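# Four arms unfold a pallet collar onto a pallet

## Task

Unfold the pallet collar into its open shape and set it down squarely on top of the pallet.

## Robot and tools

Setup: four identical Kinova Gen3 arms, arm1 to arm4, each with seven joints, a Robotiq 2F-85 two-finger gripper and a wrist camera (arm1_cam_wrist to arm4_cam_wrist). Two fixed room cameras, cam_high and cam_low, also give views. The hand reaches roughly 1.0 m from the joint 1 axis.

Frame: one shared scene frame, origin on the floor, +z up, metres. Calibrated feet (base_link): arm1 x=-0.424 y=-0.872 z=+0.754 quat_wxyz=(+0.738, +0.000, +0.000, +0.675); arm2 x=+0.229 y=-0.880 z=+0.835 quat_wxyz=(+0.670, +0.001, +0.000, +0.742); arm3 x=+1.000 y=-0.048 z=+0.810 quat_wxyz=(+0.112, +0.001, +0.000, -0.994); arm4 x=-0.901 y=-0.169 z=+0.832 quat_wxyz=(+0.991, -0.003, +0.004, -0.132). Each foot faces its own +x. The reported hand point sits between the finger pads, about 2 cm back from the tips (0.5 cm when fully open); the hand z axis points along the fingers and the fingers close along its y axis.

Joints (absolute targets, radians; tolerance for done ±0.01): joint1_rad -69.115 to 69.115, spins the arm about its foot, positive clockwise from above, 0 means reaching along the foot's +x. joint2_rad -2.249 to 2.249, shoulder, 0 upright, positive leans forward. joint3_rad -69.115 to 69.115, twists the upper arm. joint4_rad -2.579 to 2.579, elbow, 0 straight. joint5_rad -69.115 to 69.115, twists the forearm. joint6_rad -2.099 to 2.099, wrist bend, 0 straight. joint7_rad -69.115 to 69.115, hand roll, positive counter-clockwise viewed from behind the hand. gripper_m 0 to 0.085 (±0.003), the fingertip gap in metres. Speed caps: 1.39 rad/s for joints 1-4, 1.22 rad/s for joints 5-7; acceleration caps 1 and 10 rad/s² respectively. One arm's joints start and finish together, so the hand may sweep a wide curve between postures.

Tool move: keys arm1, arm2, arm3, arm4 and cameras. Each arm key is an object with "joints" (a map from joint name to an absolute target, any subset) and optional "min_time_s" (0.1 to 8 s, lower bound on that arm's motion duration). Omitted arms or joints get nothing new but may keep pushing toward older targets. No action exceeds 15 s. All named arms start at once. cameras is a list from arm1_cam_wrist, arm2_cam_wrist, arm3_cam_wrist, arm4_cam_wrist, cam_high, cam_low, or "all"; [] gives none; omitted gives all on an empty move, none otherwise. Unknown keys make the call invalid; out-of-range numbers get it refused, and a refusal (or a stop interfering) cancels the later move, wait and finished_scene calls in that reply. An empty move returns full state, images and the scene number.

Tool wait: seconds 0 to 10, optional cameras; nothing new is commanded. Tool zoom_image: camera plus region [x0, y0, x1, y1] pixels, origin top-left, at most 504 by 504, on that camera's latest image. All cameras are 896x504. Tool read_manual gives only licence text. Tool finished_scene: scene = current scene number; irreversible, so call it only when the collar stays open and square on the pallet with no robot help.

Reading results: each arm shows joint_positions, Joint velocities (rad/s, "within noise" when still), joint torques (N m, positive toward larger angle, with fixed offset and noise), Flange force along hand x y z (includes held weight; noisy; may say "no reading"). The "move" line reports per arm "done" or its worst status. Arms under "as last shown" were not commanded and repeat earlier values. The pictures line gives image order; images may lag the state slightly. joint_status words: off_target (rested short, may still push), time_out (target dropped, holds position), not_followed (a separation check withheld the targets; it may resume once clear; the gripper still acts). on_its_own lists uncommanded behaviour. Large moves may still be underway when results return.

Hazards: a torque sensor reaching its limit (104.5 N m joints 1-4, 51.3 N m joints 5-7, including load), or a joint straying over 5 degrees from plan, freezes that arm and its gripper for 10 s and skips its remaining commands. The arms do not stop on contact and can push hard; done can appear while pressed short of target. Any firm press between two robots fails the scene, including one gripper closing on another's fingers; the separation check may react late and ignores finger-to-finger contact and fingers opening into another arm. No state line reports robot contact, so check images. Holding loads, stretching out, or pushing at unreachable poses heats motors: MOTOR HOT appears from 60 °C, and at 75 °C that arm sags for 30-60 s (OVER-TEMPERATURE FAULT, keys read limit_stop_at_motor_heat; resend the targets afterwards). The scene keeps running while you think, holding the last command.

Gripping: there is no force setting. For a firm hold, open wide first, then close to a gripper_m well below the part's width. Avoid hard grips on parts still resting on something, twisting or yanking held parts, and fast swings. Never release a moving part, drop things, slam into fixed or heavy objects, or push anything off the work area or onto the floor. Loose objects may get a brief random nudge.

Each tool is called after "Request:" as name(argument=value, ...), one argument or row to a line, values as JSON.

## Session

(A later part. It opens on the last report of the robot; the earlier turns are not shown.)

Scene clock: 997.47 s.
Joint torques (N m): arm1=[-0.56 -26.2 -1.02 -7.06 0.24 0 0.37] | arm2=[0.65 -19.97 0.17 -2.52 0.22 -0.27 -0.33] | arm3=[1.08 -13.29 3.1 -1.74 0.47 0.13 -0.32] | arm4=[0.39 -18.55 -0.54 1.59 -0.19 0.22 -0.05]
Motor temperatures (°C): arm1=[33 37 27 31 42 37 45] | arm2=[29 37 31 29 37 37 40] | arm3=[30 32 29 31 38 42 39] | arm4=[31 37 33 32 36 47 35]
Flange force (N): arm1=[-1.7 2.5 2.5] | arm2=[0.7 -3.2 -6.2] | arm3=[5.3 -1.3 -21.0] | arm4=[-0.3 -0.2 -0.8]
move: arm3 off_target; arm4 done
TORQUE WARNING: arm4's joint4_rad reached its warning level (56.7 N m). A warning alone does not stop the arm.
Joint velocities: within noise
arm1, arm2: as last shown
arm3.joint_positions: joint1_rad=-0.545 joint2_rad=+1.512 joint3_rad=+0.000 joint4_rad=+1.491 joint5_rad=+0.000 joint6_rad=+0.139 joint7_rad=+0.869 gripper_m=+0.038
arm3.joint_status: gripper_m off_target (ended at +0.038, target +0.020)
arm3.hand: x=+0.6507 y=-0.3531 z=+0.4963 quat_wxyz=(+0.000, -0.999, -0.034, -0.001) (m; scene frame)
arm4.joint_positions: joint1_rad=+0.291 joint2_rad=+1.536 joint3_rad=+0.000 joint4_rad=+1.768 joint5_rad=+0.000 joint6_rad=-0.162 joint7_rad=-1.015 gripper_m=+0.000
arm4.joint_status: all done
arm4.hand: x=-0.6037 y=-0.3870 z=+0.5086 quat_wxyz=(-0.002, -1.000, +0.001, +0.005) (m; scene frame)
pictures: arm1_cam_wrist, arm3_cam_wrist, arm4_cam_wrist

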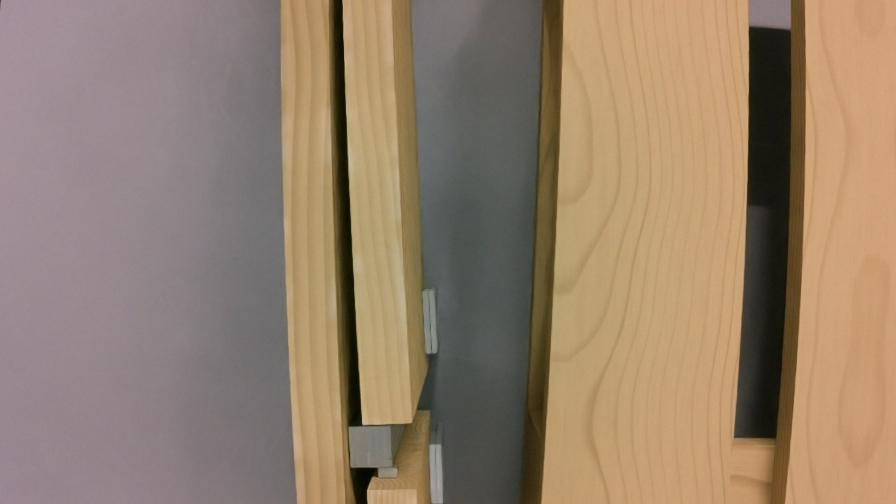

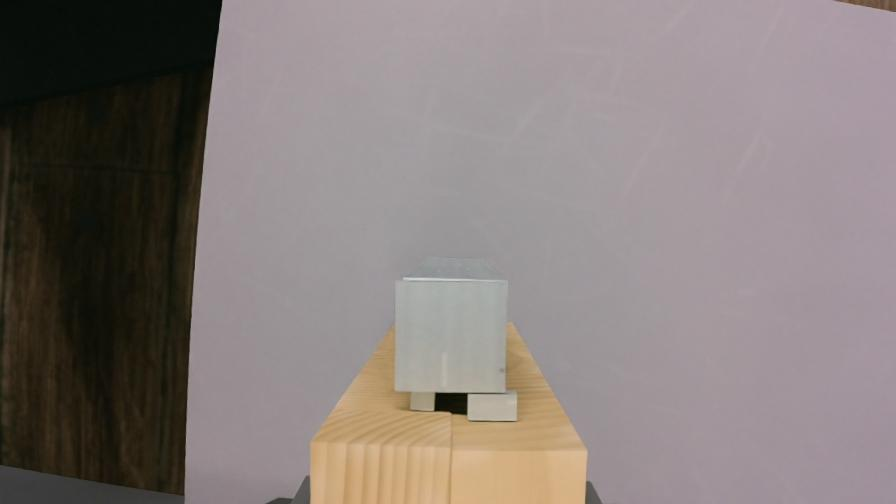

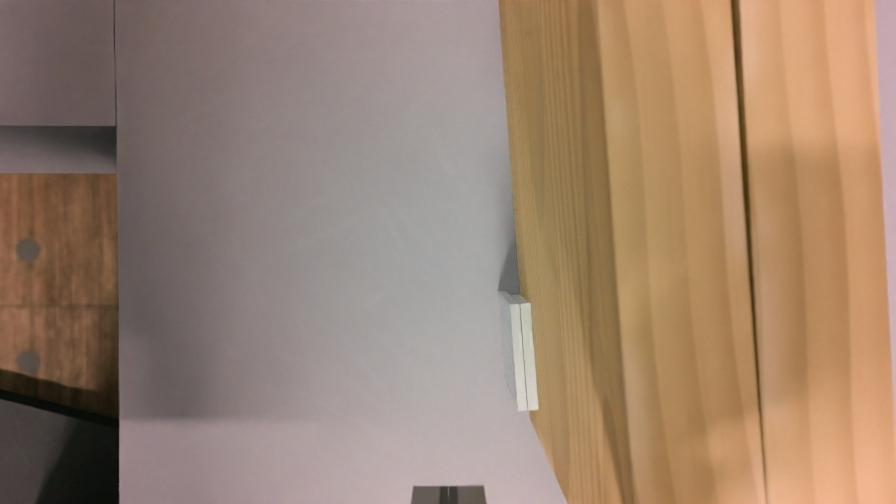

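Request:
move(
  arm4={"joints":{"joint1_rad":0.4962,"joint2_rad":1.5378,"joint4_rad":1.5889,"joint6_rad":0.0149,"joint7_rad":-0.81},"min_time_s":4},
  cameras=["arm2_cam_wrist","arm4_cam_wrist","arm1_cam_wrist","arm3_cam_wrist"],
)

Scene clock: 1018.80 s.
Joint torques (N m): arm1=[-0.53 -26.23 -1.05 -7.1 0.22 -0.04 0.39] | arm2=[0.59 -19.96 0.17 -2.58 0.18 -0.24 -0.35] | arm3=[1.1 -11.41 -2.37 -0.51 -2.93 0.07 -3.46] | arm4=[5.06 -24.12 6.1 -4.32 -0.25 -1.76 -0.15]
Motor temperatures (°C): arm1=[33 37 27 31 42 37 45] | arm2=[29 37 31 29 37 37 40] | arm3=[30 32 29 31 38 42 39] | arm4=[31 37 32 31 36 46 35]
Flange force (N): arm1=[-1.7 2.5 2.5] | arm2=[0.4 -3.5 -6.3] | arm3=[-2.0 -4.0 -22.8] | arm4=[2.2 -13.7 -1.4]
move: arm4 done
Joint velocities: within noise
arm1, arm2, arm3: as last shown
arm3.hand: x=+0.6507 y=-0.3530 z=+0.4963 quat_wxyz=(+0.000, -0.999, -0.034, -0.001) (m; scene frame)
arm4.joint_positions: joint1_rad=+0.496 joint2_rad=+1.538 joint3_rad=+0.000 joint4_rad=+1.589 joint5_rad=+0.000 joint6_rad=+0.015 joint7_rad=-0.810 gripper_m=+0.000
arm4.joint_status: all done
arm4.hand: x=-0.6139 y=-0.4819 z=+0.5042 quat_wxyz=(-0.002, -1.000, +0.001, +0.005) (m; scene frame)
pictures: arm1_cam_wrist, arm2_cam_wrist, arm3_cam_wrist, arm4_cam_wrist

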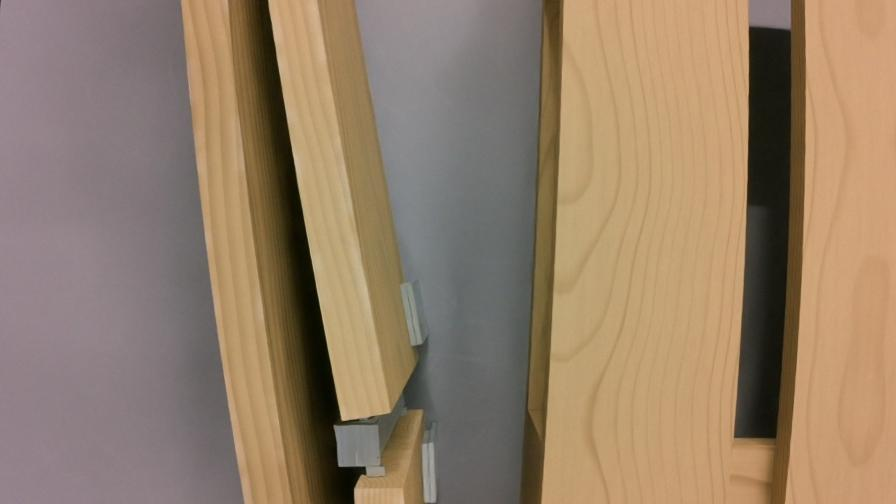

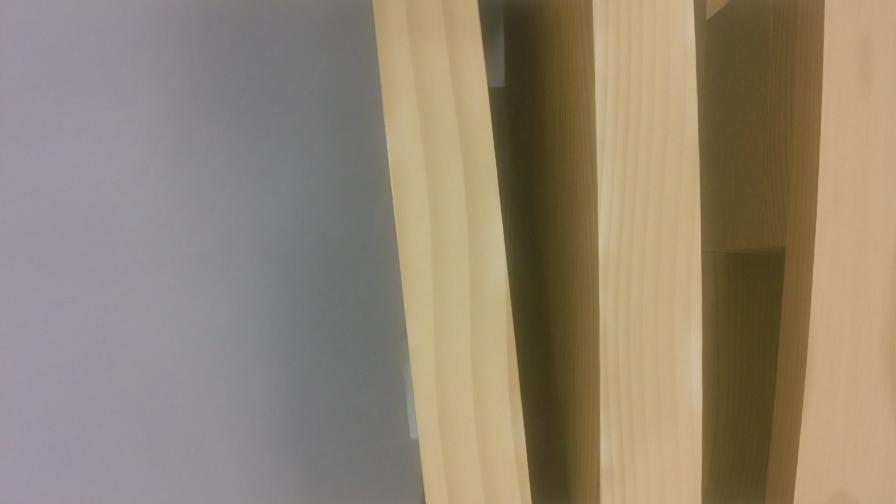

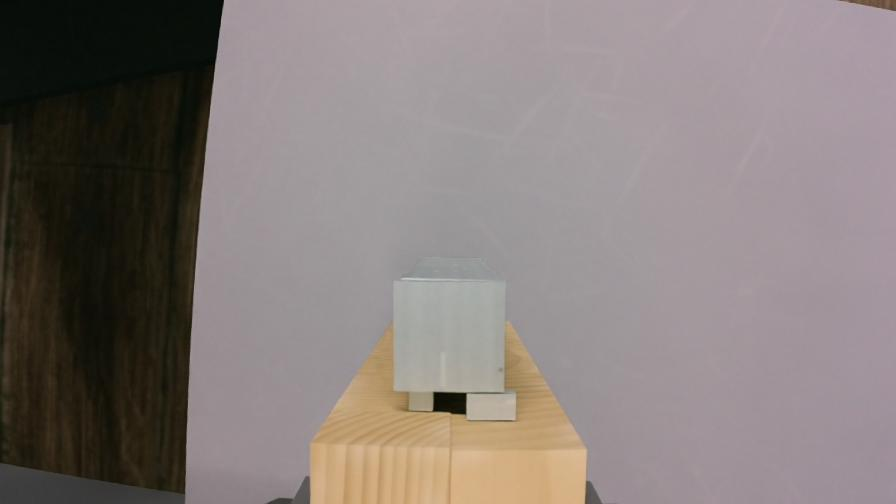

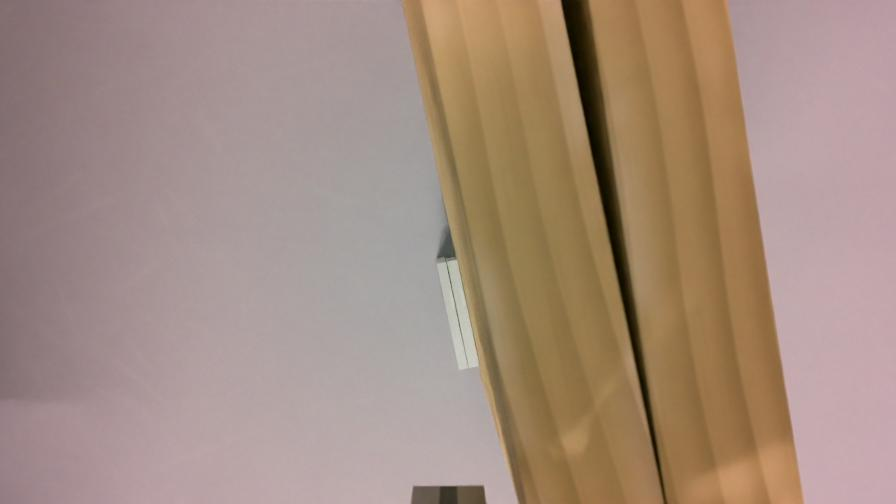

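Request:
move(
  arm4={"joints":{"joint1_rad":0.6002,"joint2_rad":1.5579,"joint4_rad":1.3525,"joint6_rad":0.2312,"joint7_rad":-0.706},"min_time_s":3},
  cameras=["arm2_cam_wrist","arm1_cam_wrist","cam_high"],
)

Request:
zoom_image(
  camera="cam_high",
  region=[320, 80, 640, 390],
)

Scene clock: 1034.80 s.
Joint torques (N m): arm1=[-0.52 -26.21 -0.99 -7.06 0.23 -0.01 0.39] | arm2=[0.59 -19.83 0.14 -2.53 0.19 -0.23 -0.32] | arm3=[6.46 -10.99 -1.88 0.26 -7.38 0.48 -8.2] | arm4=[6.12 -30.26 6.54 -9.23 0.51 -3.22 -0.16]
Motor temperatures (°C): arm1=[33 37 27 31 42 37 45] | arm2=[29 36 31 29 37 37 40] | arm3=[30 32 29 31 38 42 39] | arm4=[30 37 32 30 35 46 35]
Flange force (N): arm1=[-1.7 2.6 2.5] | arm2=[0.5 -3.4 -6.5] | arm3=[-2.0 -2.0 -22.1] | arm4=[1.3 -17.6 1.5]
move: arm4 done
Joint velocities: within noise
arm1, arm2, arm3: as last shown
arm3.hand: x=+0.6507 y=-0.3531 z=+0.4963 quat_wxyz=(+0.000, -0.999, -0.034, -0.001) (m; scene frame)
arm4.joint_positions: joint1_rad=+0.600 joint2_rad=+1.558 joint3_rad=+0.000 joint4_rad=+1.353 joint5_rad=+0.000 joint6_rad=+0.231 joint7_rad=-0.706 gripper_m=+0.000
arm4.joint_status: all done
arm4.hand: x=-0.6041 y=-0.5619 z=+0.5043 quat_wxyz=(-0.002, -1.000, +0.001, +0.005) (m; scene frame)
pictures: arm1_cam_wrist, arm2_cam_wrist, cam_high

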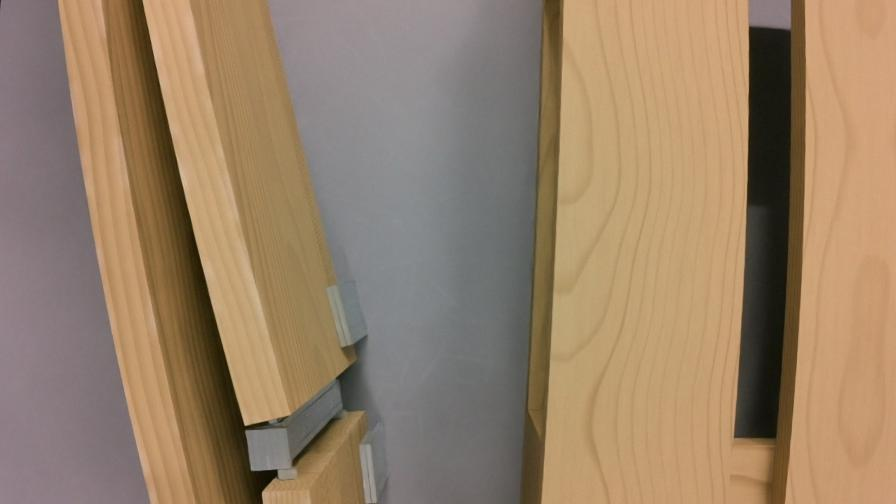

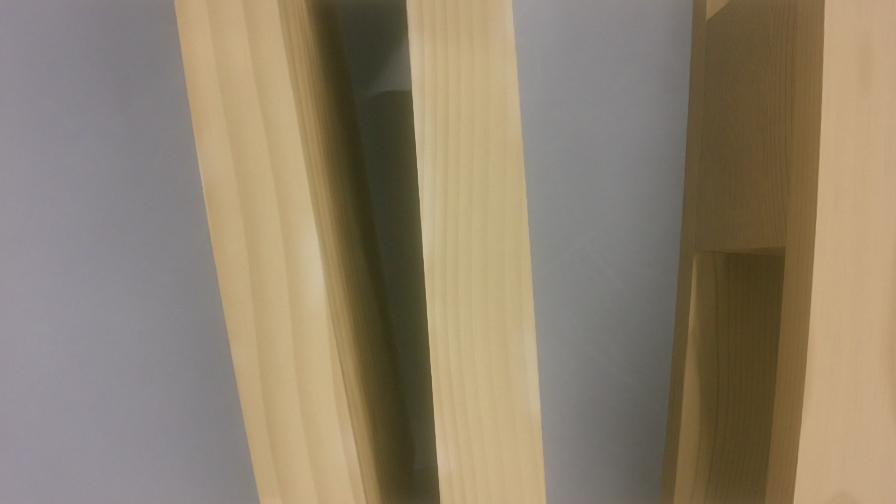

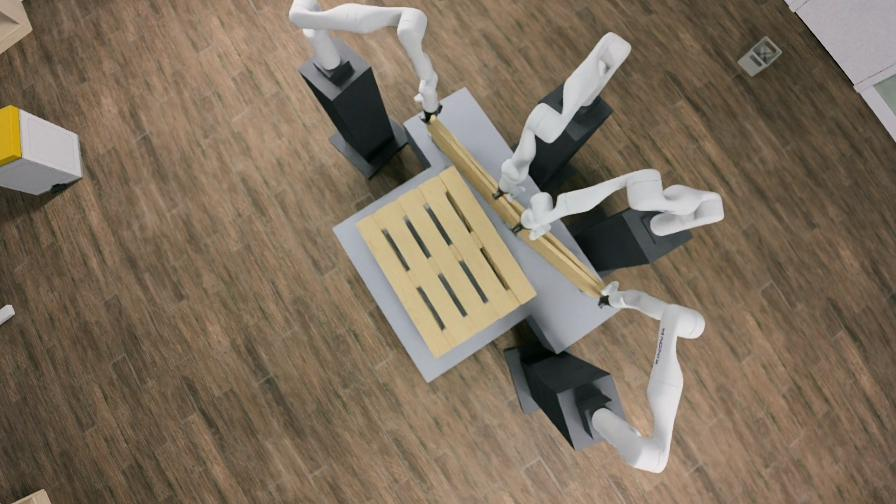

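Scaled by 1.575 from the camera's 896x504 image, which has a finer 1280x720 frame.

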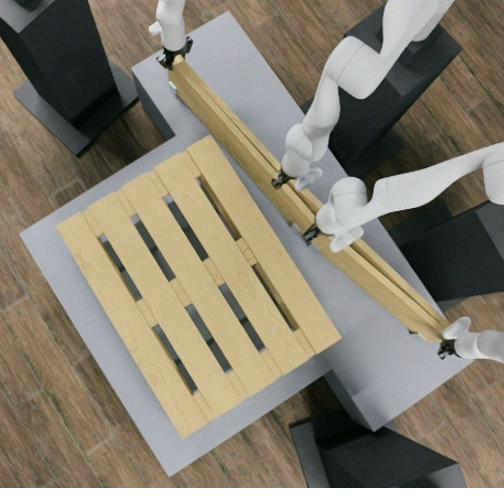

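Request:
move(
  arm1={"joints":{"joint1_rad":0.2,"joint7_rad":0.289}},
  arm2={"joints":{"joint1_rad":-0.4597,"joint2_rad":1.4244,"joint4_rad":1.5485,"joint6_rad":0.1687,"joint7_rad":-0.3253,"gripper_m":0.04}},
  cameras=["arm2_cam_wrist"],
)

Scene clock: 1125.33 s.
Joint torques (N m): arm1=[-0.5 -26.24 -1.03 -7.13 0.21 -0.03 0.39] | arm2=[0.63 -19.64 0.24 -2.44 0.22 -0.29 -0.32] | arm3=[6.53 -11.12 -1.84 0.09 -7.35 0.38 -8.2] | arm4=[6.06 -30.25 6.5 -9.31 0.49 -3.26 -0.17]
Motor temperatures (°C): arm1=[33 37 27 31 41 36 45] | arm2=[28 36 30 28 37 37 40] | arm3=[30 32 29 31 38 42 40] | arm4=[29 38 29 28 35 44 34]
Flange force (N): arm1=[-0.9 2.7 2.6] | arm2=[0.4 -3.4 -6.5] | arm3=[-1.7 -2.0 -22.2] | arm4=[1.1 -17.7 1.2]
move: arm1 done; arm2 done
Joint velocities: within noise
arm1.joint_positions: joint1_rad=+0.200 joint2_rad=+1.050 joint3_rad=+0.000 joint4_rad=+1.200 joint5_rad=+0.000 joint6_rad=+0.890 joint7_rad=+0.289 gripper_m=+0.000
arm1.joint_status: all done
arm1.hand: x=-0.2259 y=-0.2942 z=+0.7387 quat_wxyz=(+0.000, +0.000, -1.000, -0.001) (m; scene frame)
arm2.joint_positions: joint1_rad=-0.460 joint2_rad=+1.424 joint3_rad=+0.000 joint4_rad=+1.549 joint5_rad=+0.000 joint6_rad=+0.169 joint7_rad=-0.325 gripper_m=+0.040
arm2.joint_status: all done
arm2.hand: x=-0.0004 y=-0.4696 z=+0.5614 quat_wxyz=(+0.001, +0.118, -0.993, -0.001) (m; scene frame)
arm3, arm4: as last shown
arm4.joint_positions: joint1_rad=+0.600 joint2_rad=+1.558 joint3_rad=+0.000 joint4_rad=+1.352 joint5_rad=+0.000 joint6_rad=+0.231 joint7_rad=-0.706 gripper_m=+0.000
pictures: arm2_cam_wrist

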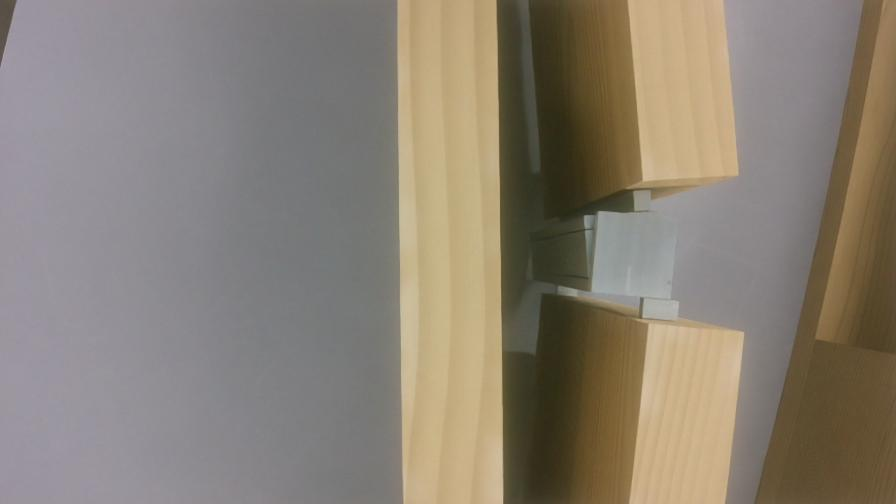

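Request:
move(
  arm2={"joints":{"joint2_rad":1.5777,"joint4_rad":1.4099,"joint6_rad":0.154},"min_time_s":2},
)

Request:
move(
  arm2={"joints":{"gripper_m":0.0}},
  arm3={"joints":{"gripper_m":0.085}},
  arm4={"joints":{"joint2_rad":1.2912,"joint4_rad":1.5655,"joint6_rad":0.2849}},
)

Request:
move(
  arm3={"joints":{"joint2_rad":1.1297,"joint4_rad":1.7444,"joint6_rad":0.2675}},
  cameras=["arm2_cam_wrist"],
)

Scene clock: 1138.47 s.
Joint torques (N m): arm1=[-0.58 -26.17 -1.04 -7.09 0.21 -0.02 0.37] | arm2=[-0.21 -8.59 -1.45 -3.9 0.29 -1.18 -0.15] | arm3=[4.17 -12.72 -3.98 -1.51 -7.46 -0.08 -8.23] | arm4=[7.39 -31.88 8.1 -10.69 0.64 -3.95 -0.2]
Motor temperatures (°C): arm1=[33 37 27 31 41 36 45] | arm2=[28 36 30 28 37 37 40] | arm3=[30 32 29 31 38 42 40] | arm4=[29 38 29 28 35 44 34]
Flange force (N): arm1=[-1.1 2.6 2.5] | arm2=[-2.8 -9.6 -37.2] | arm3=[-2.1 -8.1 -21.9] | arm4=[1.8 -21.0 1.9]
move: arm2 done
Joint velocities: within noise
arm1, arm3, arm4: as last shown
arm2.joint_positions: joint1_rad=-0.460 joint2_rad=+1.578 joint3_rad=+0.000 joint4_rad=+1.410 joint5_rad=+0.000 joint6_rad=+0.154 joint7_rad=-0.325 gripper_m=+0.040
arm2.joint_status: all done
arm2.hand: x=-0.0006 y=-0.4695 z=+0.4965 quat_wxyz=(+0.001, +0.118, -0.993, -0.001) (m; scene frame)
arm3.hand: x=+0.6507 y=-0.3530 z=+0.4963 quat_wxyz=(+0.000, -0.999, -0.034, -0.001) (m; scene frame)
arm4.hand: x=-0.6040 y=-0.5619 z=+0.5043 quat_wxyz=(-0.002, -1.000, +0.001, +0.005) (m; scene frame)
pictures: none

Scene clock: 1139.83 s.
Joint torques (N m): arm1=[-0.56 -26.23 -0.97 -7.21 0.24 -0.05 0.4] | arm2=[-0.05 -11.62 -0.7 1.51 0.55 1.75 0.08] | arm3=[-0.76 -21.11 0.35 -1.92 0.47 0.1 -0.04] | arm4=[0.42 -21.91 -0.52 -2.46 -0.18 0.24 -0.01]
Motor temperatures (°C): arm1=[33 37 27 31 41 36 45] | arm2=[28 36 30 28 37 37 40] | arm3=[30 32 29 31 38 42 40] | arm4=[29 38 29 28 35 44 34]
Flange force (N): arm1=[-0.9 2.3 2.5] | arm2=[0.9 0.9 -17.1] | arm3=[1.5 -2.7 -3.0] | arm4=[0.0 -0.9 -0.4]
move: arm2 off_target; arm3 done; arm4 done
Joint velocities: within noise
arm1: as last shown
arm2.joint_positions: joint1_rad=-0.460 joint2_rad=+1.578 joint3_rad=+0.000 joint4_rad=+1.410 joint5_rad=+0.000 joint6_rad=+0.154 joint7_rad=-0.325 gripper_m=+0.018
arm2.joint_status: gripper_m off_target (ended at +0.018, target +0.000)
arm2.hand: x=-0.0005 y=-0.4695 z=+0.4964 quat_wxyz=(+0.001, +0.118, -0.993, -0.001) (m; scene frame)
arm3.joint_positions: joint1_rad=-0.545 joint2_rad=+1.512 joint3_rad=+0.000 joint4_rad=+1.491 joint5_rad=+0.000 joint6_rad=+0.139 joint7_rad=+0.869 gripper_m=+0.085
arm3.joint_status: all done
arm3.hand: x=+0.6507 y=-0.3531 z=+0.4963 quat_wxyz=(+0.000, -0.999, -0.034, -0.001) (m; scene frame)
arm4.joint_positions: joint1_rad=+0.600 joint2_rad=+1.291 joint3_rad=+0.000 joint4_rad=+1.566 joint5_rad=+0.000 joint6_rad=+0.285 joint7_rad=-0.706 gripper_m=+0.000
arm4.joint_status: all done
arm4.hand: x=-0.6030 y=-0.5614 z=+0.6193 quat_wxyz=(-0.002, -1.000, +0.001, +0.005) (m; scene frame)
pictures: none

Scene clock: 1141.40 s.
Joint torques (N m): arm1=[-0.57 -26.22 -1.02 -7.15 0.24 -0.02 0.37] | arm2=[-0.04 -11.63 -0.72 1.46 0.52 1.75 0.05] | arm3=[-0.78 -20.39 0.35 -3.04 0.49 0.1 -0.02] | arm4=[0.45 -21.93 -0.53 -2.43 -0.19 0.24 -0.04]
Motor temperatures (°C): arm1=[33 37 27 31 41 36 45] | arm2=[28 36 30 28 37 37 40] | arm3=[30 32 29 31 38 42 40] | arm4=[29 38 29 28 35 44 34]
Flange force (N): arm1=[-1.0 2.5 2.6] | arm2=[0.8 0.7 -17.2] | arm3=[1.5 -2.8 -1.9] | arm4=[0.1 -0.8 -0.4]
move: arm3 done
Joint velocities: within noise
arm1, arm2, arm4: as last shown
arm3.joint_positions: joint1_rad=-0.545 joint2_rad=+1.130 joint3_rad=+0.000 joint4_rad=+1.744 joint5_rad=+0.000 joint6_rad=+0.267 joint7_rad=+0.869 gripper_m=+0.085
arm3.joint_status: all done
arm3.hand: x=+0.6504 y=-0.3530 z=+0.6592 quat_wxyz=(+0.000, -0.999, -0.034, -0.001) (m; scene frame)
pictures: arm2_cam_wrist

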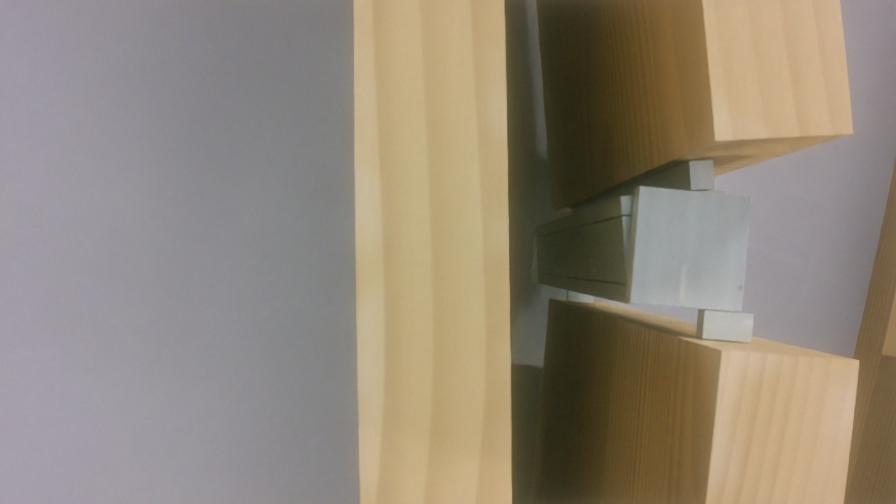

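Request:
move(
  arm2={"joints":{"joint1_rad":-0.5814,"joint2_rad":1.5598,"joint4_rad":1.6712,"joint6_rad":-0.0894,"joint7_rad":-0.633},"min_time_s":4},
  cameras=["arm1_cam_wrist","arm2_cam_wrist","cam_high"],
)

Request:
zoom_image(
  camera="cam_high",
  region=[320, 80, 640, 390],
)

Scene clock: 1162.07 s.
Joint torques (N m): arm1=[-0.62 -26.19 -1.03 -7.09 0.22 -0.03 0.4] | arm2=[3.55 -30.33 0.48 -0.31 -2.6 -1.13 -3.11] | arm3=[-0.79 -20.41 0.33 -3.06 0.48 0.08 -0.05] | arm4=[0.47 -21.9 -0.56 -2.47 -0.15 0.26 -0.05]
Motor temperatures (°C): arm1=[32 37 27 31 41 36 45] | arm2=[28 35 30 28 37 37 40] | arm3=[30 33 29 31 38 42 40] | arm4=[29 39 28 27 35 44 34]
Flange force (N): arm1=[-1.2 2.7 2.5] | arm2=[0.3 -2.7 23.1] | arm3=[1.4 -2.9 -1.9] | arm4=[0.0 -1.0 -0.5]
move: arm2 done
Joint velocities: within noise
arm1, arm3, arm4: as last shown
arm2.joint_positions: joint1_rad=-0.581 joint2_rad=+1.560 joint3_rad=+0.000 joint4_rad=+1.671 joint5_rad=+0.000 joint6_rad=-0.089 joint7_rad=-0.633 gripper_m=+0.018
arm2.joint_status: all done
arm2.hand: x=-0.0004 y=-0.5595 z=+0.5013 quat_wxyz=(+0.001, +0.025, -1.000, -0.001) (m; scene frame)
pictures: arm1_cam_wrist, arm2_cam_wrist, cam_high

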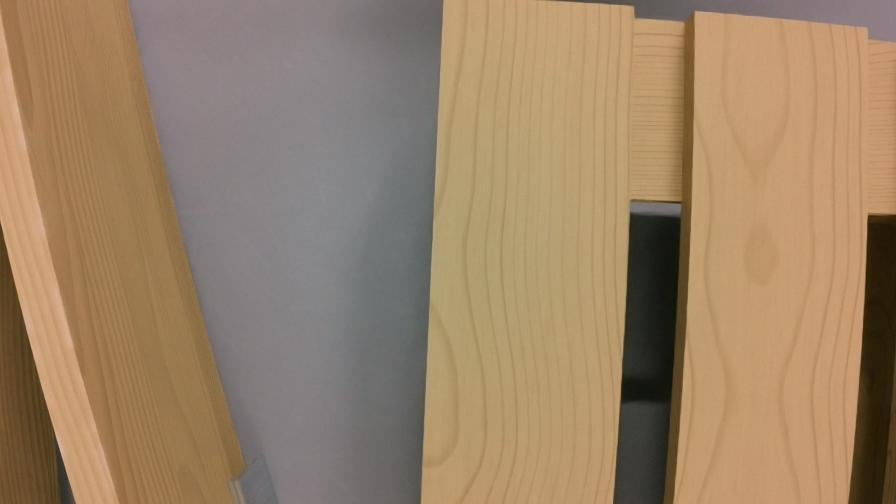

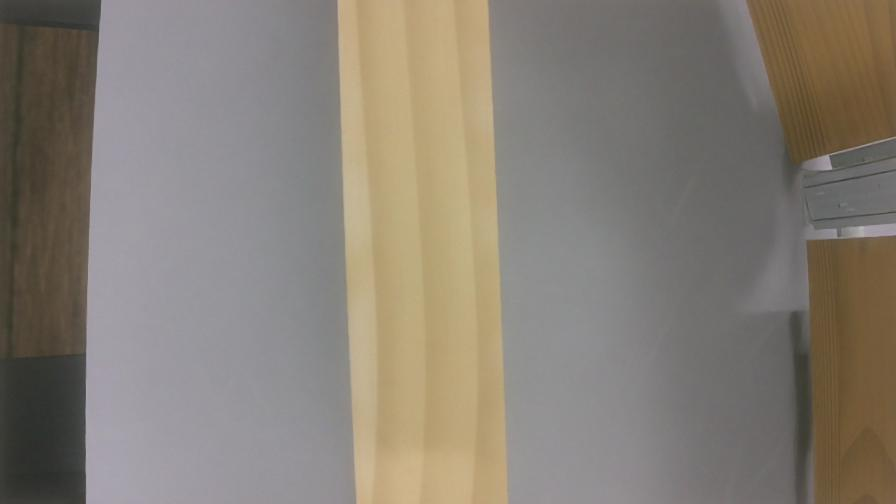

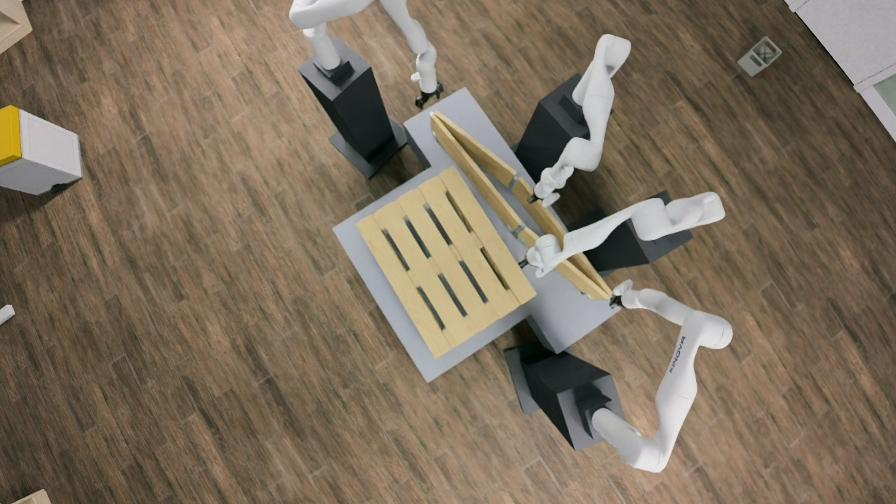

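Scaled by 1.575 from the camera's 896x504 image, which has a finer 1280x720 frame.

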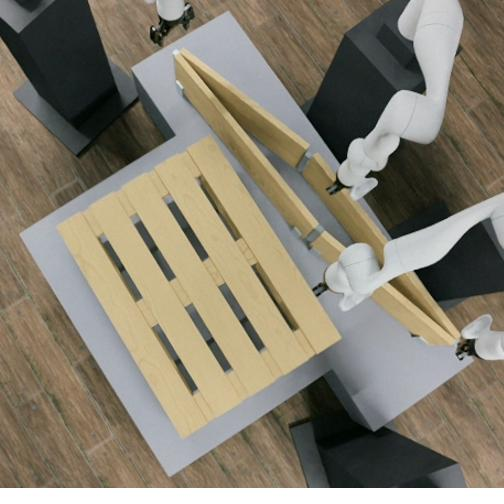

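Request:
move(
  arm1={"joints":{"joint1_rad":-0.0911,"joint2_rad":1.282,"joint4_rad":2.2769,"joint6_rad":-0.4173,"joint7_rad":0.086,"gripper_m":0.06}},
  arm3={"joints":{"joint1_rad":0.2304,"joint2_rad":0.8945,"joint4_rad":1.1624,"joint6_rad":1.0847,"joint7_rad":1.576}},
  arm4={"joints":{"joint1_rad":-0.521,"joint2_rad":0.8335,"joint4_rad":1.3799,"joint6_rad":0.9282,"joint7_rad":-1.827}},
  cameras=["arm1_cam_wrist","arm3_cam_wrist","arm4_cam_wrist"],
)

Scene clock: 1231.20 s.
Joint torques (N m): arm1=[-0.53 -24.01 -0.99 -4.24 0.22 -0.03 0.36] | arm2=[3.48 -30.41 0.39 -0.17 -2.53 -1.18 -3.19] | arm3=[-0.74 -23.31 0.29 -8.53 0.46 0.13 -0.05] | arm4=[0.41 -22.59 -0.56 -3.93 -0.19 0.25 -0.04]
Motor temperatures (°C): arm1=[32 38 27 31 41 36 45] | arm2=[28 38 30 28 37 37 40] | arm3=[30 34 29 31 38 42 39] | arm4=[28 40 28 26 35 44 34]
Flange force (N): arm1=[-0.5 1.4 3.2] | arm2=[0.5 -2.1 23.6] | arm3=[4.5 -1.1 -0.3] | arm4=[-0.2 -0.8 -0.2]
move: arm1 time_out; arm3 done; arm4 time_out
Joint velocities: within noise
arm1.joint_positions: joint1_rad=+0.108 joint2_rad=+1.124 joint3_rad=+0.000 joint4_rad=+1.541 joint5_rad=+0.000 joint6_rad=+0.476 joint7_rad=+0.225 gripper_m=+0.060
arm1.joint_status: joint1_rad time_out (moved -0.092 of -0.291); joint2_rad time_out (moved +0.074 of +0.232); joint4_rad time_out (moved +0.341 of +1.077); joint6_rad time_out (moved -0.414 of -1.307); joint7_rad time_out (moved -0.064 of -0.203); the others done
arm1.hand: x=-0.2968 y=-0.3629 z=+0.6296 quat_wxyz=(+0.000, +0.014, -1.000, +0.000) (m; scene frame)
arm2: as last shown
arm3.joint_positions: joint1_rad=+0.230 joint2_rad=+0.894 joint3_rad=+0.000 joint4_rad=+1.162 joint5_rad=+0.000 joint6_rad=+1.085 joint7_rad=+1.576 gripper_m=+0.085
arm3.joint_status: all done
arm3.hand: x=+0.3940 y=-0.0199 z=+0.8986 quat_wxyz=(+0.000, -1.000, +0.000, -0.001) (m; scene frame)
arm4.joint_positions: joint1_rad=+0.284 joint2_rad=+1.162 joint3_rad=+0.000 joint4_rad=+1.513 joint5_rad=+0.000 joint6_rad=+0.466 joint7_rad=-1.022 gripper_m=+0.000
arm4.joint_status: joint1_rad time_out (moved -0.316 of -1.121); joint2_rad time_out (moved -0.129 of -0.458); joint4_rad time_out (moved -0.052 of -0.186); joint6_rad time_out (moved +0.181 of +0.643); joint7_rad time_out (moved -0.316 of -1.121)
arm4.hand: x=-0.4660 y=-0.4665 z=+0.6896 quat_wxyz=(-0.002, -1.000, +0.001, +0.005) (m; scene frame)
pictures: arm1_cam_wrist, arm3_cam_wrist, arm4_cam_wrist
joint command not followed: on one or more control steps a check withheld the commanded joint targets of the arm1 arm, and it was not sent them on those steps.
cause: the commanded joint targets, or the way to them, would bring a part of the robot too close to another arm (the arm4 arm, where that arm would come to rest).
joint command not followed: on one or more control steps a check withheld the commanded joint targets of the arm4 arm, and it was not sent them on those steps.
cause: the commanded joint targets, or the way to them, would bring a part of the robot too close to another arm (the arm1 arm, along the way the arms are being sent, or toward where that arm still pushes).

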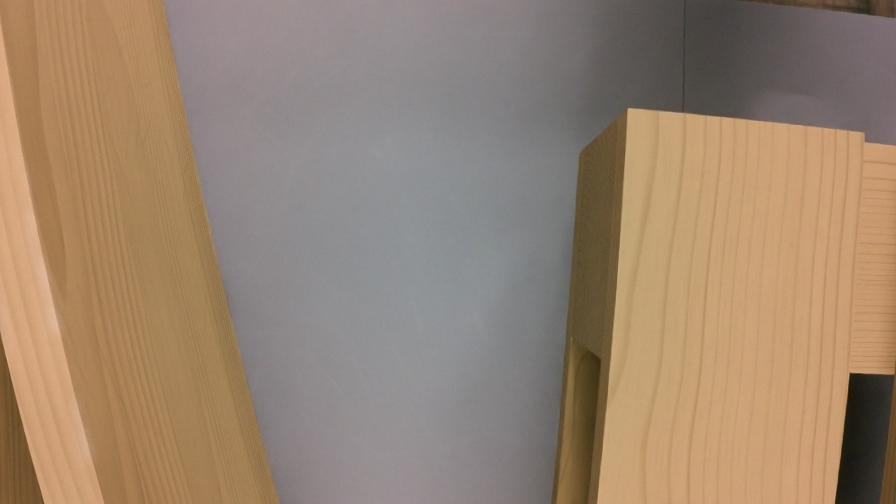

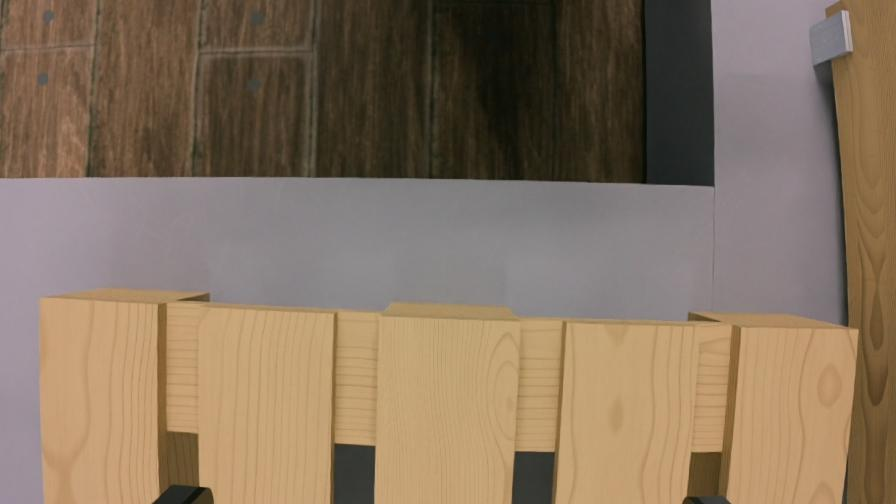

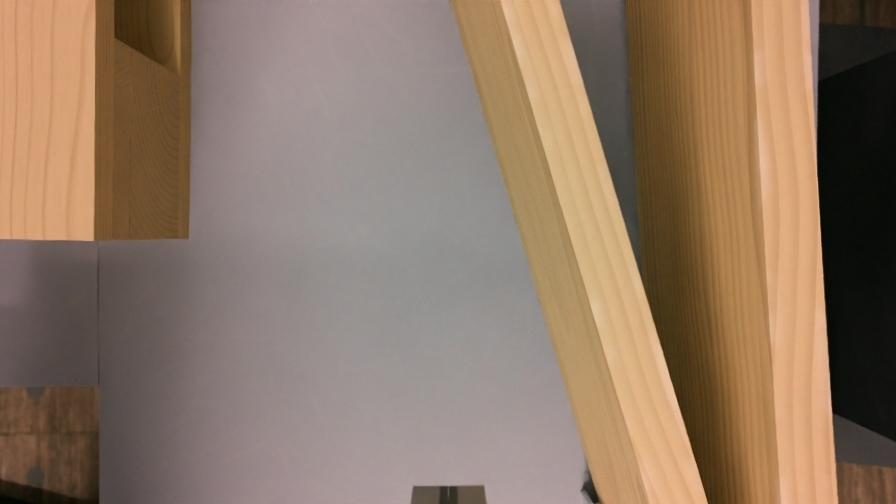

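Request:
move(
  arm4={"joints":{"joint1_rad":-0.521,"joint2_rad":0.8335,"joint4_rad":1.3799,"joint6_rad":0.9282,"joint7_rad":-1.827}},
  cameras=["arm4_cam_wrist"],
)

Request:
move(
  arm1={"joints":{"joint1_rad":-0.0911,"joint2_rad":1.282,"joint4_rad":2.2769,"joint6_rad":-0.4173,"joint7_rad":0.086,"gripper_m":0.06}},
  cameras=["arm1_cam_wrist"],
)

Scene clock: 1275.23 s.
Joint torques (N m): arm1=[-0.54 -24.03 -1.03 -4.27 0.28 -0.03 0.39] | arm2=[3.48 -30.36 0.41 -0.18 -2.58 -1.16 -3.15] | arm3=[-0.69 -23.34 0.32 -8.63 0.48 0.14 -0.03] | arm4=[0.46 -22.64 -0.58 -4.43 -0.19 0.27 0.01]
Motor temperatures (°C): arm1=[32 37 27 31 41 36 45] | arm2=[28 40 30 28 37 37 40] | arm3=[30 36 29 31 38 42 39] | arm4=[28 39 27 26 35 43 34]
Flange force (N): arm1=[-0.4 1.3 3.3] | arm2=[0.4 -2.2 23.5] | arm3=[4.9 -0.9 -0.1] | arm4=[-0.4 -1.0 -0.3]
move: arm4 time_out
Joint velocities: within noise
arm1.joint_positions: joint1_rad=+0.108 joint2_rad=+1.124 joint3_rad=+0.000 joint4_rad=+1.541 joint5_rad=+0.000 joint6_rad=+0.476 joint7_rad=+0.225 gripper_m=+0.060
arm1.joint_status: not commanded
arm1.hand: x=-0.2968 y=-0.3629 z=+0.6296 quat_wxyz=(+0.000, +0.014, -1.000, +0.000) (m; scene frame)
arm2, arm3: as last shown
arm4.joint_positions: joint1_rad=+0.180 joint2_rad=+1.120 joint3_rad=+0.000 joint4_rad=+1.496 joint5_rad=+0.000 joint6_rad=+0.526 joint7_rad=-1.126 gripper_m=+0.000
arm4.joint_status: joint1_rad time_out (moved -0.104 of -0.805); joint2_rad time_out (moved -0.043 of -0.329); joint4_rad time_out (moved -0.017 of -0.133); joint6_rad time_out (moved +0.060 of +0.462); joint7_rad time_out (moved -0.104 of -0.805)
arm4.hand: x=-0.4290 y=-0.4232 z=+0.7143 quat_wxyz=(-0.002, -1.000, +0.001, +0.005) (m; scene frame)
pictures: arm4_cam_wrist
joint command not followed: on one or more control steps a check withheld the commanded joint targets of the arm4 arm, and it was not sent them on those steps.
cause: the commanded joint targets, or the way to them, would bring a part of the robot too close to another arm (the arm1 arm, where that arm stood when this arm was held).

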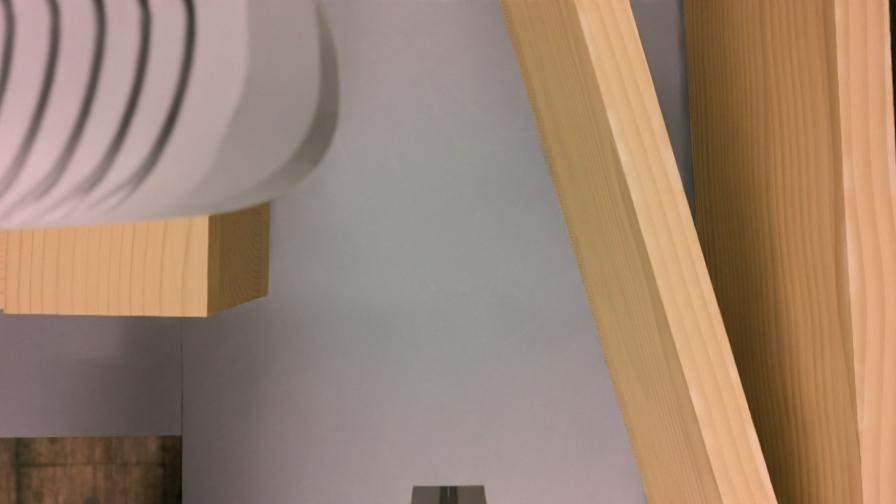

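not run: a stop came earlier in this reply.

Request:
move(
  arm4={"joints":{"joint1_rad":0.35,"joint2_rad":0.0,"joint4_rad":1.5,"joint6_rad":1.64}},
)

Request:
move(
  arm1={"joints":{"joint1_rad":-0.0911,"joint2_rad":1.282,"joint4_rad":2.2769,"joint6_rad":-0.4173,"joint7_rad":0.086,"gripper_m":0.06}},
  arm4={"joints":{"joint1_rad":-0.493,"joint2_rad":-0.45,"joint4_rad":1.5,"joint6_rad":2.04}},
  cameras=["arm1_cam_wrist","arm3_cam_wrist","cam_high"],
)

Request:
zoom_image(
  camera="cam_high",
  region=[320, 80, 640, 390],
)

Scene clock: 1289.30 s.
Joint torques (N m): arm1=[-0.57 -24.11 -1 -4.22 0.23 -0.07 0.35] | arm2=[3.41 -30.34 0.47 -0.16 -2.56 -1.11 -3.11] | arm3=[-0.67 -23.31 0.35 -8.51 0.52 0.15 -0.06] | arm4=[0.35 -8.84 -0.96 -9.01 -0.16 0.23 -0.04]
Motor temperatures (°C): arm1=[32 37 27 31 41 36 45] | arm2=[28 40 30 28 37 37 40] | arm3=[30 36 29 31 38 42 39] | arm4=[28 39 27 26 35 43 34]
Flange force (N): arm1=[-0.6 1.7 3.4] | arm2=[0.3 -2.2 23.5] | arm3=[4.4 -1.0 -0.2] | arm4=[-1.1 1.0 0.5]
move: arm4 done
Joint velocities: within noise
arm1, arm2, arm3: as last shown
arm4.joint_positions: joint1_rad=+0.350 joint2_rad=+0.000 joint3_rad=+0.000 joint4_rad=+1.500 joint5_rad=+0.000 joint6_rad=+1.640 joint7_rad=-1.126 gripper_m=+0.000
arm4.joint_status: all done
arm4.hand: x=-0.6555 y=-0.3690 z=+1.2475 quat_wxyz=(-0.003, -0.996, +0.086, +0.004) (m; scene frame)
pictures: none

Scene clock: 1291.50 s.
Joint torques (N m): arm1=[-0.55 -17.59 -1 3.56 0.32 -0.07 0.39] | arm2=[3.5 -30.37 0.55 -0.2 -2.6 -1.15 -3.13] | arm3=[-0.7 -23.3 0.32 -8.56 0.49 0.12 -0.02] | arm4=[0.3 1.04 -1.24 -8.01 -0.19 0.1 -0.03]
Motor temperatures (°C): arm1=[32 37 27 31 41 36 45] | arm2=[28 40 30 28 37 37 40] | arm3=[30 36 29 31 38 42 39] | arm4=[28 39 27 26 35 43 34]
Flange force (N): arm1=[-1.4 -2.4 4.9] | arm2=[0.4 -2.3 23.4] | arm3=[4.6 -1.0 -0.3] | arm4=[-2.2 3.6 0.8]
move: arm1 done; arm4 done
Joint velocities: within noise
arm1.joint_positions: joint1_rad=-0.091 joint2_rad=+1.282 joint3_rad=+0.000 joint4_rad=+2.277 joint5_rad=+0.000 joint6_rad=-0.417 joint7_rad=+0.086 gripper_m=+0.060
arm1.joint_status: all done
arm1.hand: x=-0.3993 y=-0.5960 z=+0.5594 quat_wxyz=(+0.000, +0.044, -0.999, +0.000) (m; scene frame)
arm2, arm3: as last shown
arm4.joint_positions: joint1_rad=-0.493 joint2_rad=-0.450 joint3_rad=+0.000 joint4_rad=+1.500 joint5_rad=+0.000 joint6_rad=+2.040 joint7_rad=-1.126 gripper_m=+0.000
arm4.joint_status: all done
arm4.hand: x=-0.7881 y=-0.1673 z=+1.3406 quat_wxyz=(-0.003, -0.944, -0.329, -0.021) (m; scene frame)
pictures: arm1_cam_wrist, arm3_cam_wrist, cam_high

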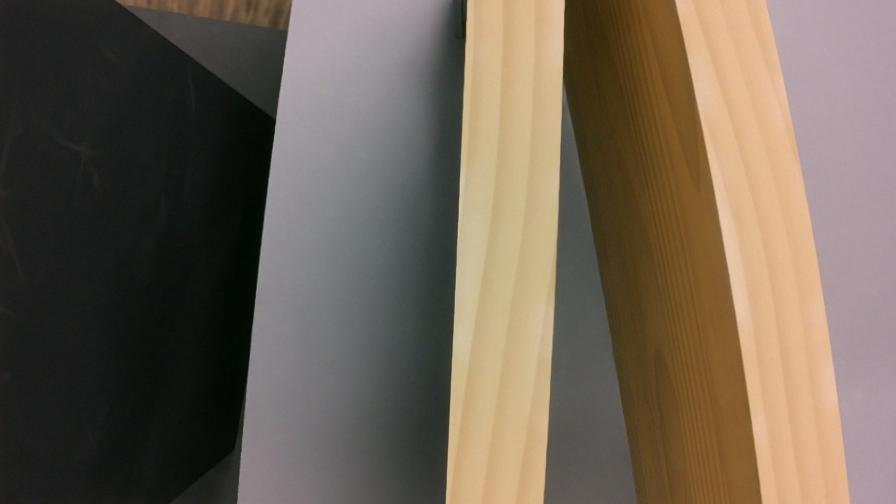

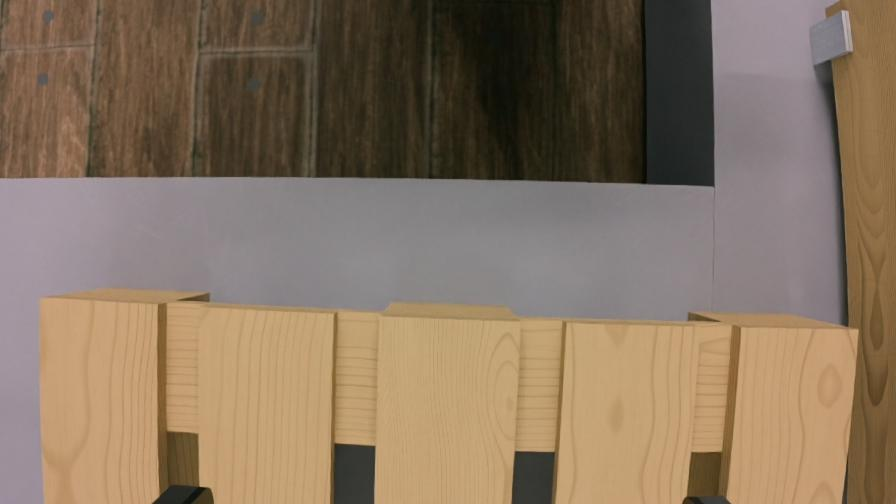

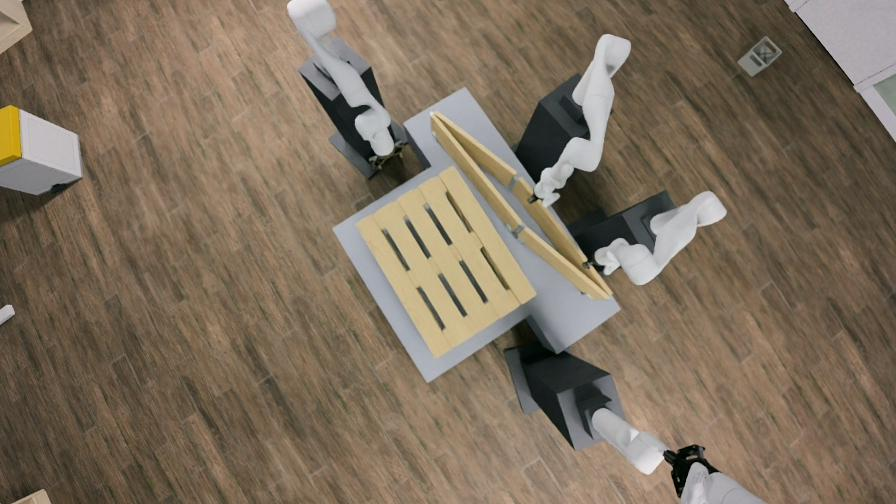

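Scaled by 1.575 from the camera's 896x504 image, which has a finer 1280x720 frame.

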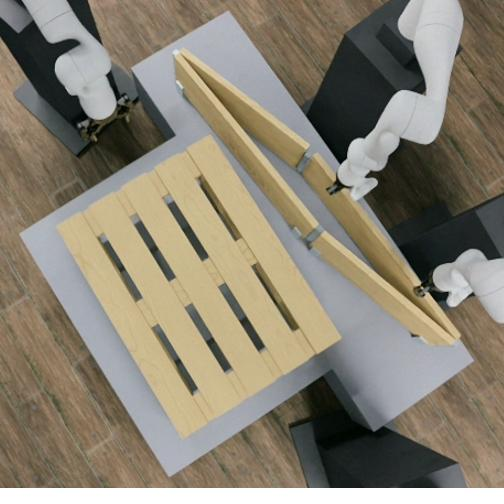

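Request:
move(
  arm1={"joints":{"joint1_rad":-0.0909,"joint2_rad":1.4397,"joint4_rad":2.1341,"joint6_rad":-0.4322,"joint7_rad":0.058},"min_time_s":2},
  arm3={"joints":{"joint1_rad":-0.5208,"joint2_rad":1.2622,"joint4_rad":1.2346,"joint6_rad":0.6448,"joint7_rad":1.075,"gripper_m":0.06}},
)

Request:
move(
  arm1={"joints":{"gripper_m":0.0}},
  cameras=["arm1_cam_wrist","arm3_cam_wrist"],
)

Scene clock: 1366.20 s.
Joint torques (N m): arm1=[-0.53 -18.04 -1.03 3.65 0.26 -0.05 0.42] | arm2=[3.4 -30.4 0.41 -0.19 -2.58 -1.15 -3.15] | arm3=[-0.7 -24.19 0.35 -6.11 0.47 0.1 -0.02] | arm4=[0.25 1 -1.21 -8.01 -0.16 0.09 -0.06]
Motor temperatures (°C): arm1=[32 35 27 31 41 36 44] | arm2=[28 41 30 28 37 37 40] | arm3=[30 37 29 31 38 41 39] | arm4=[28 36 27 26 35 43 34]
Flange force (N): arm1=[-1.5 -2.2 4.1] | arm2=[0.2 -2.1 23.5] | arm3=[3.6 -2.9 -2.3] | arm4=[-2.1 3.5 0.7]
move: arm1 done; arm3 done
Joint velocities: within noise
arm1.joint_positions: joint1_rad=-0.091 joint2_rad=+1.440 joint3_rad=+0.000 joint4_rad=+2.134 joint5_rad=+0.000 joint6_rad=-0.432 joint7_rad=+0.058 gripper_m=+0.060
arm1.joint_status: all done
arm1.hand: x=-0.3993 y=-0.5864 z=+0.4965 quat_wxyz=(+0.000, +0.030, -1.000, +0.000) (m; scene frame)
arm2, arm4: as last shown
arm3.joint_positions: joint1_rad=-0.521 joint2_rad=+1.262 joint3_rad=+0.000 joint4_rad=+1.235 joint5_rad=+0.000 joint6_rad=+0.645 joint7_rad=+1.075 gripper_m=+0.060
arm3.joint_status: all done
arm3.hand: x=+0.5505 y=-0.4301 z=+0.6592 quat_wxyz=(+0.000, -0.992, -0.125, -0.001) (m; scene frame)
pictures: none

Scene clock: 1367.13 s.
Joint torques (N m): arm1=[-0.76 -17.3 -0.58 2.14 0.54 -0.33 0.78] | arm2=[2.76 -29.86 0.19 -0.04 -1.95 -1.11 -2.47] | arm3=[-0.73 -24.27 0.36 -6 0.49 0.1 -0.02] | arm4=[0.29 1.04 -1.24 -8.03 -0.16 0.08 -0.02]
Motor temperatures (°C): arm1=[32 35 27 31 41 36 44] | arm2=[28 41 30 28 37 37 40] | arm3=[30 37 29 31 38 41 39] | arm4=[28 36 27 26 35 43 34]
Flange force (N): arm1=[-0.5 -4.1 -1.0] | arm2=[0.5 -1.8 22.6] | arm3=[3.0 -2.7 -2.0] | arm4=[-2.2 3.5 0.9]
move: arm1 off_target
Joint velocities: within noise
arm1.joint_positions: joint1_rad=-0.091 joint2_rad=+1.440 joint3_rad=+0.000 joint4_rad=+2.134 joint5_rad=+0.000 joint6_rad=-0.432 joint7_rad=+0.058 gripper_m=+0.018
arm1.joint_status: gripper_m off_target (ended at +0.018, target +0.000)
arm1.hand: x=-0.3993 y=-0.5864 z=+0.4965 quat_wxyz=(+0.000, +0.030, -1.000, +0.000) (m; scene frame)
arm2, arm3, arm4: as last shown
pictures: arm1_cam_wrist, arm3_cam_wrist

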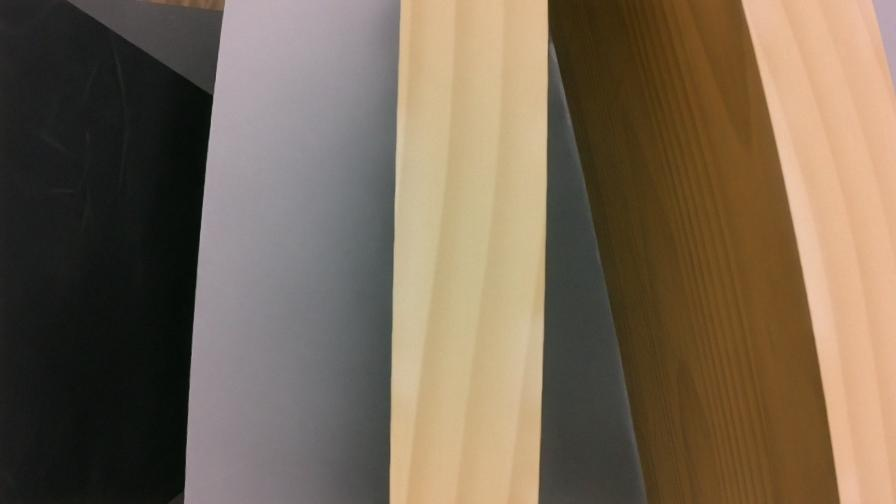

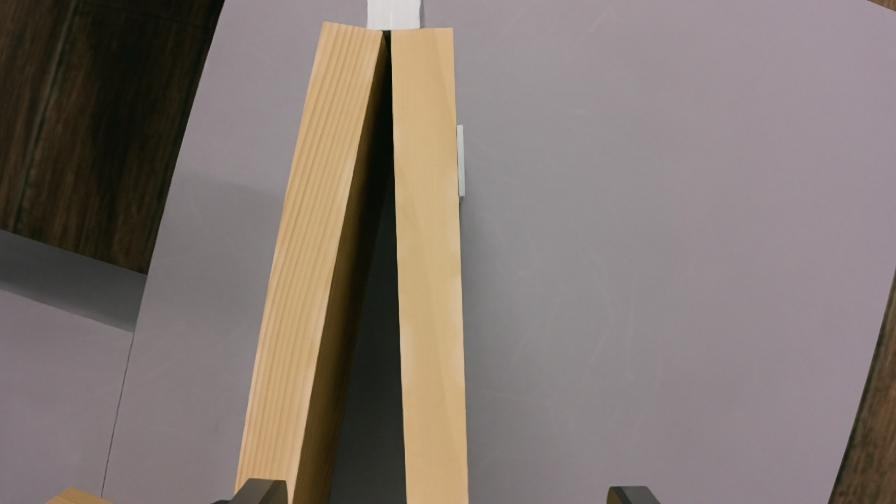

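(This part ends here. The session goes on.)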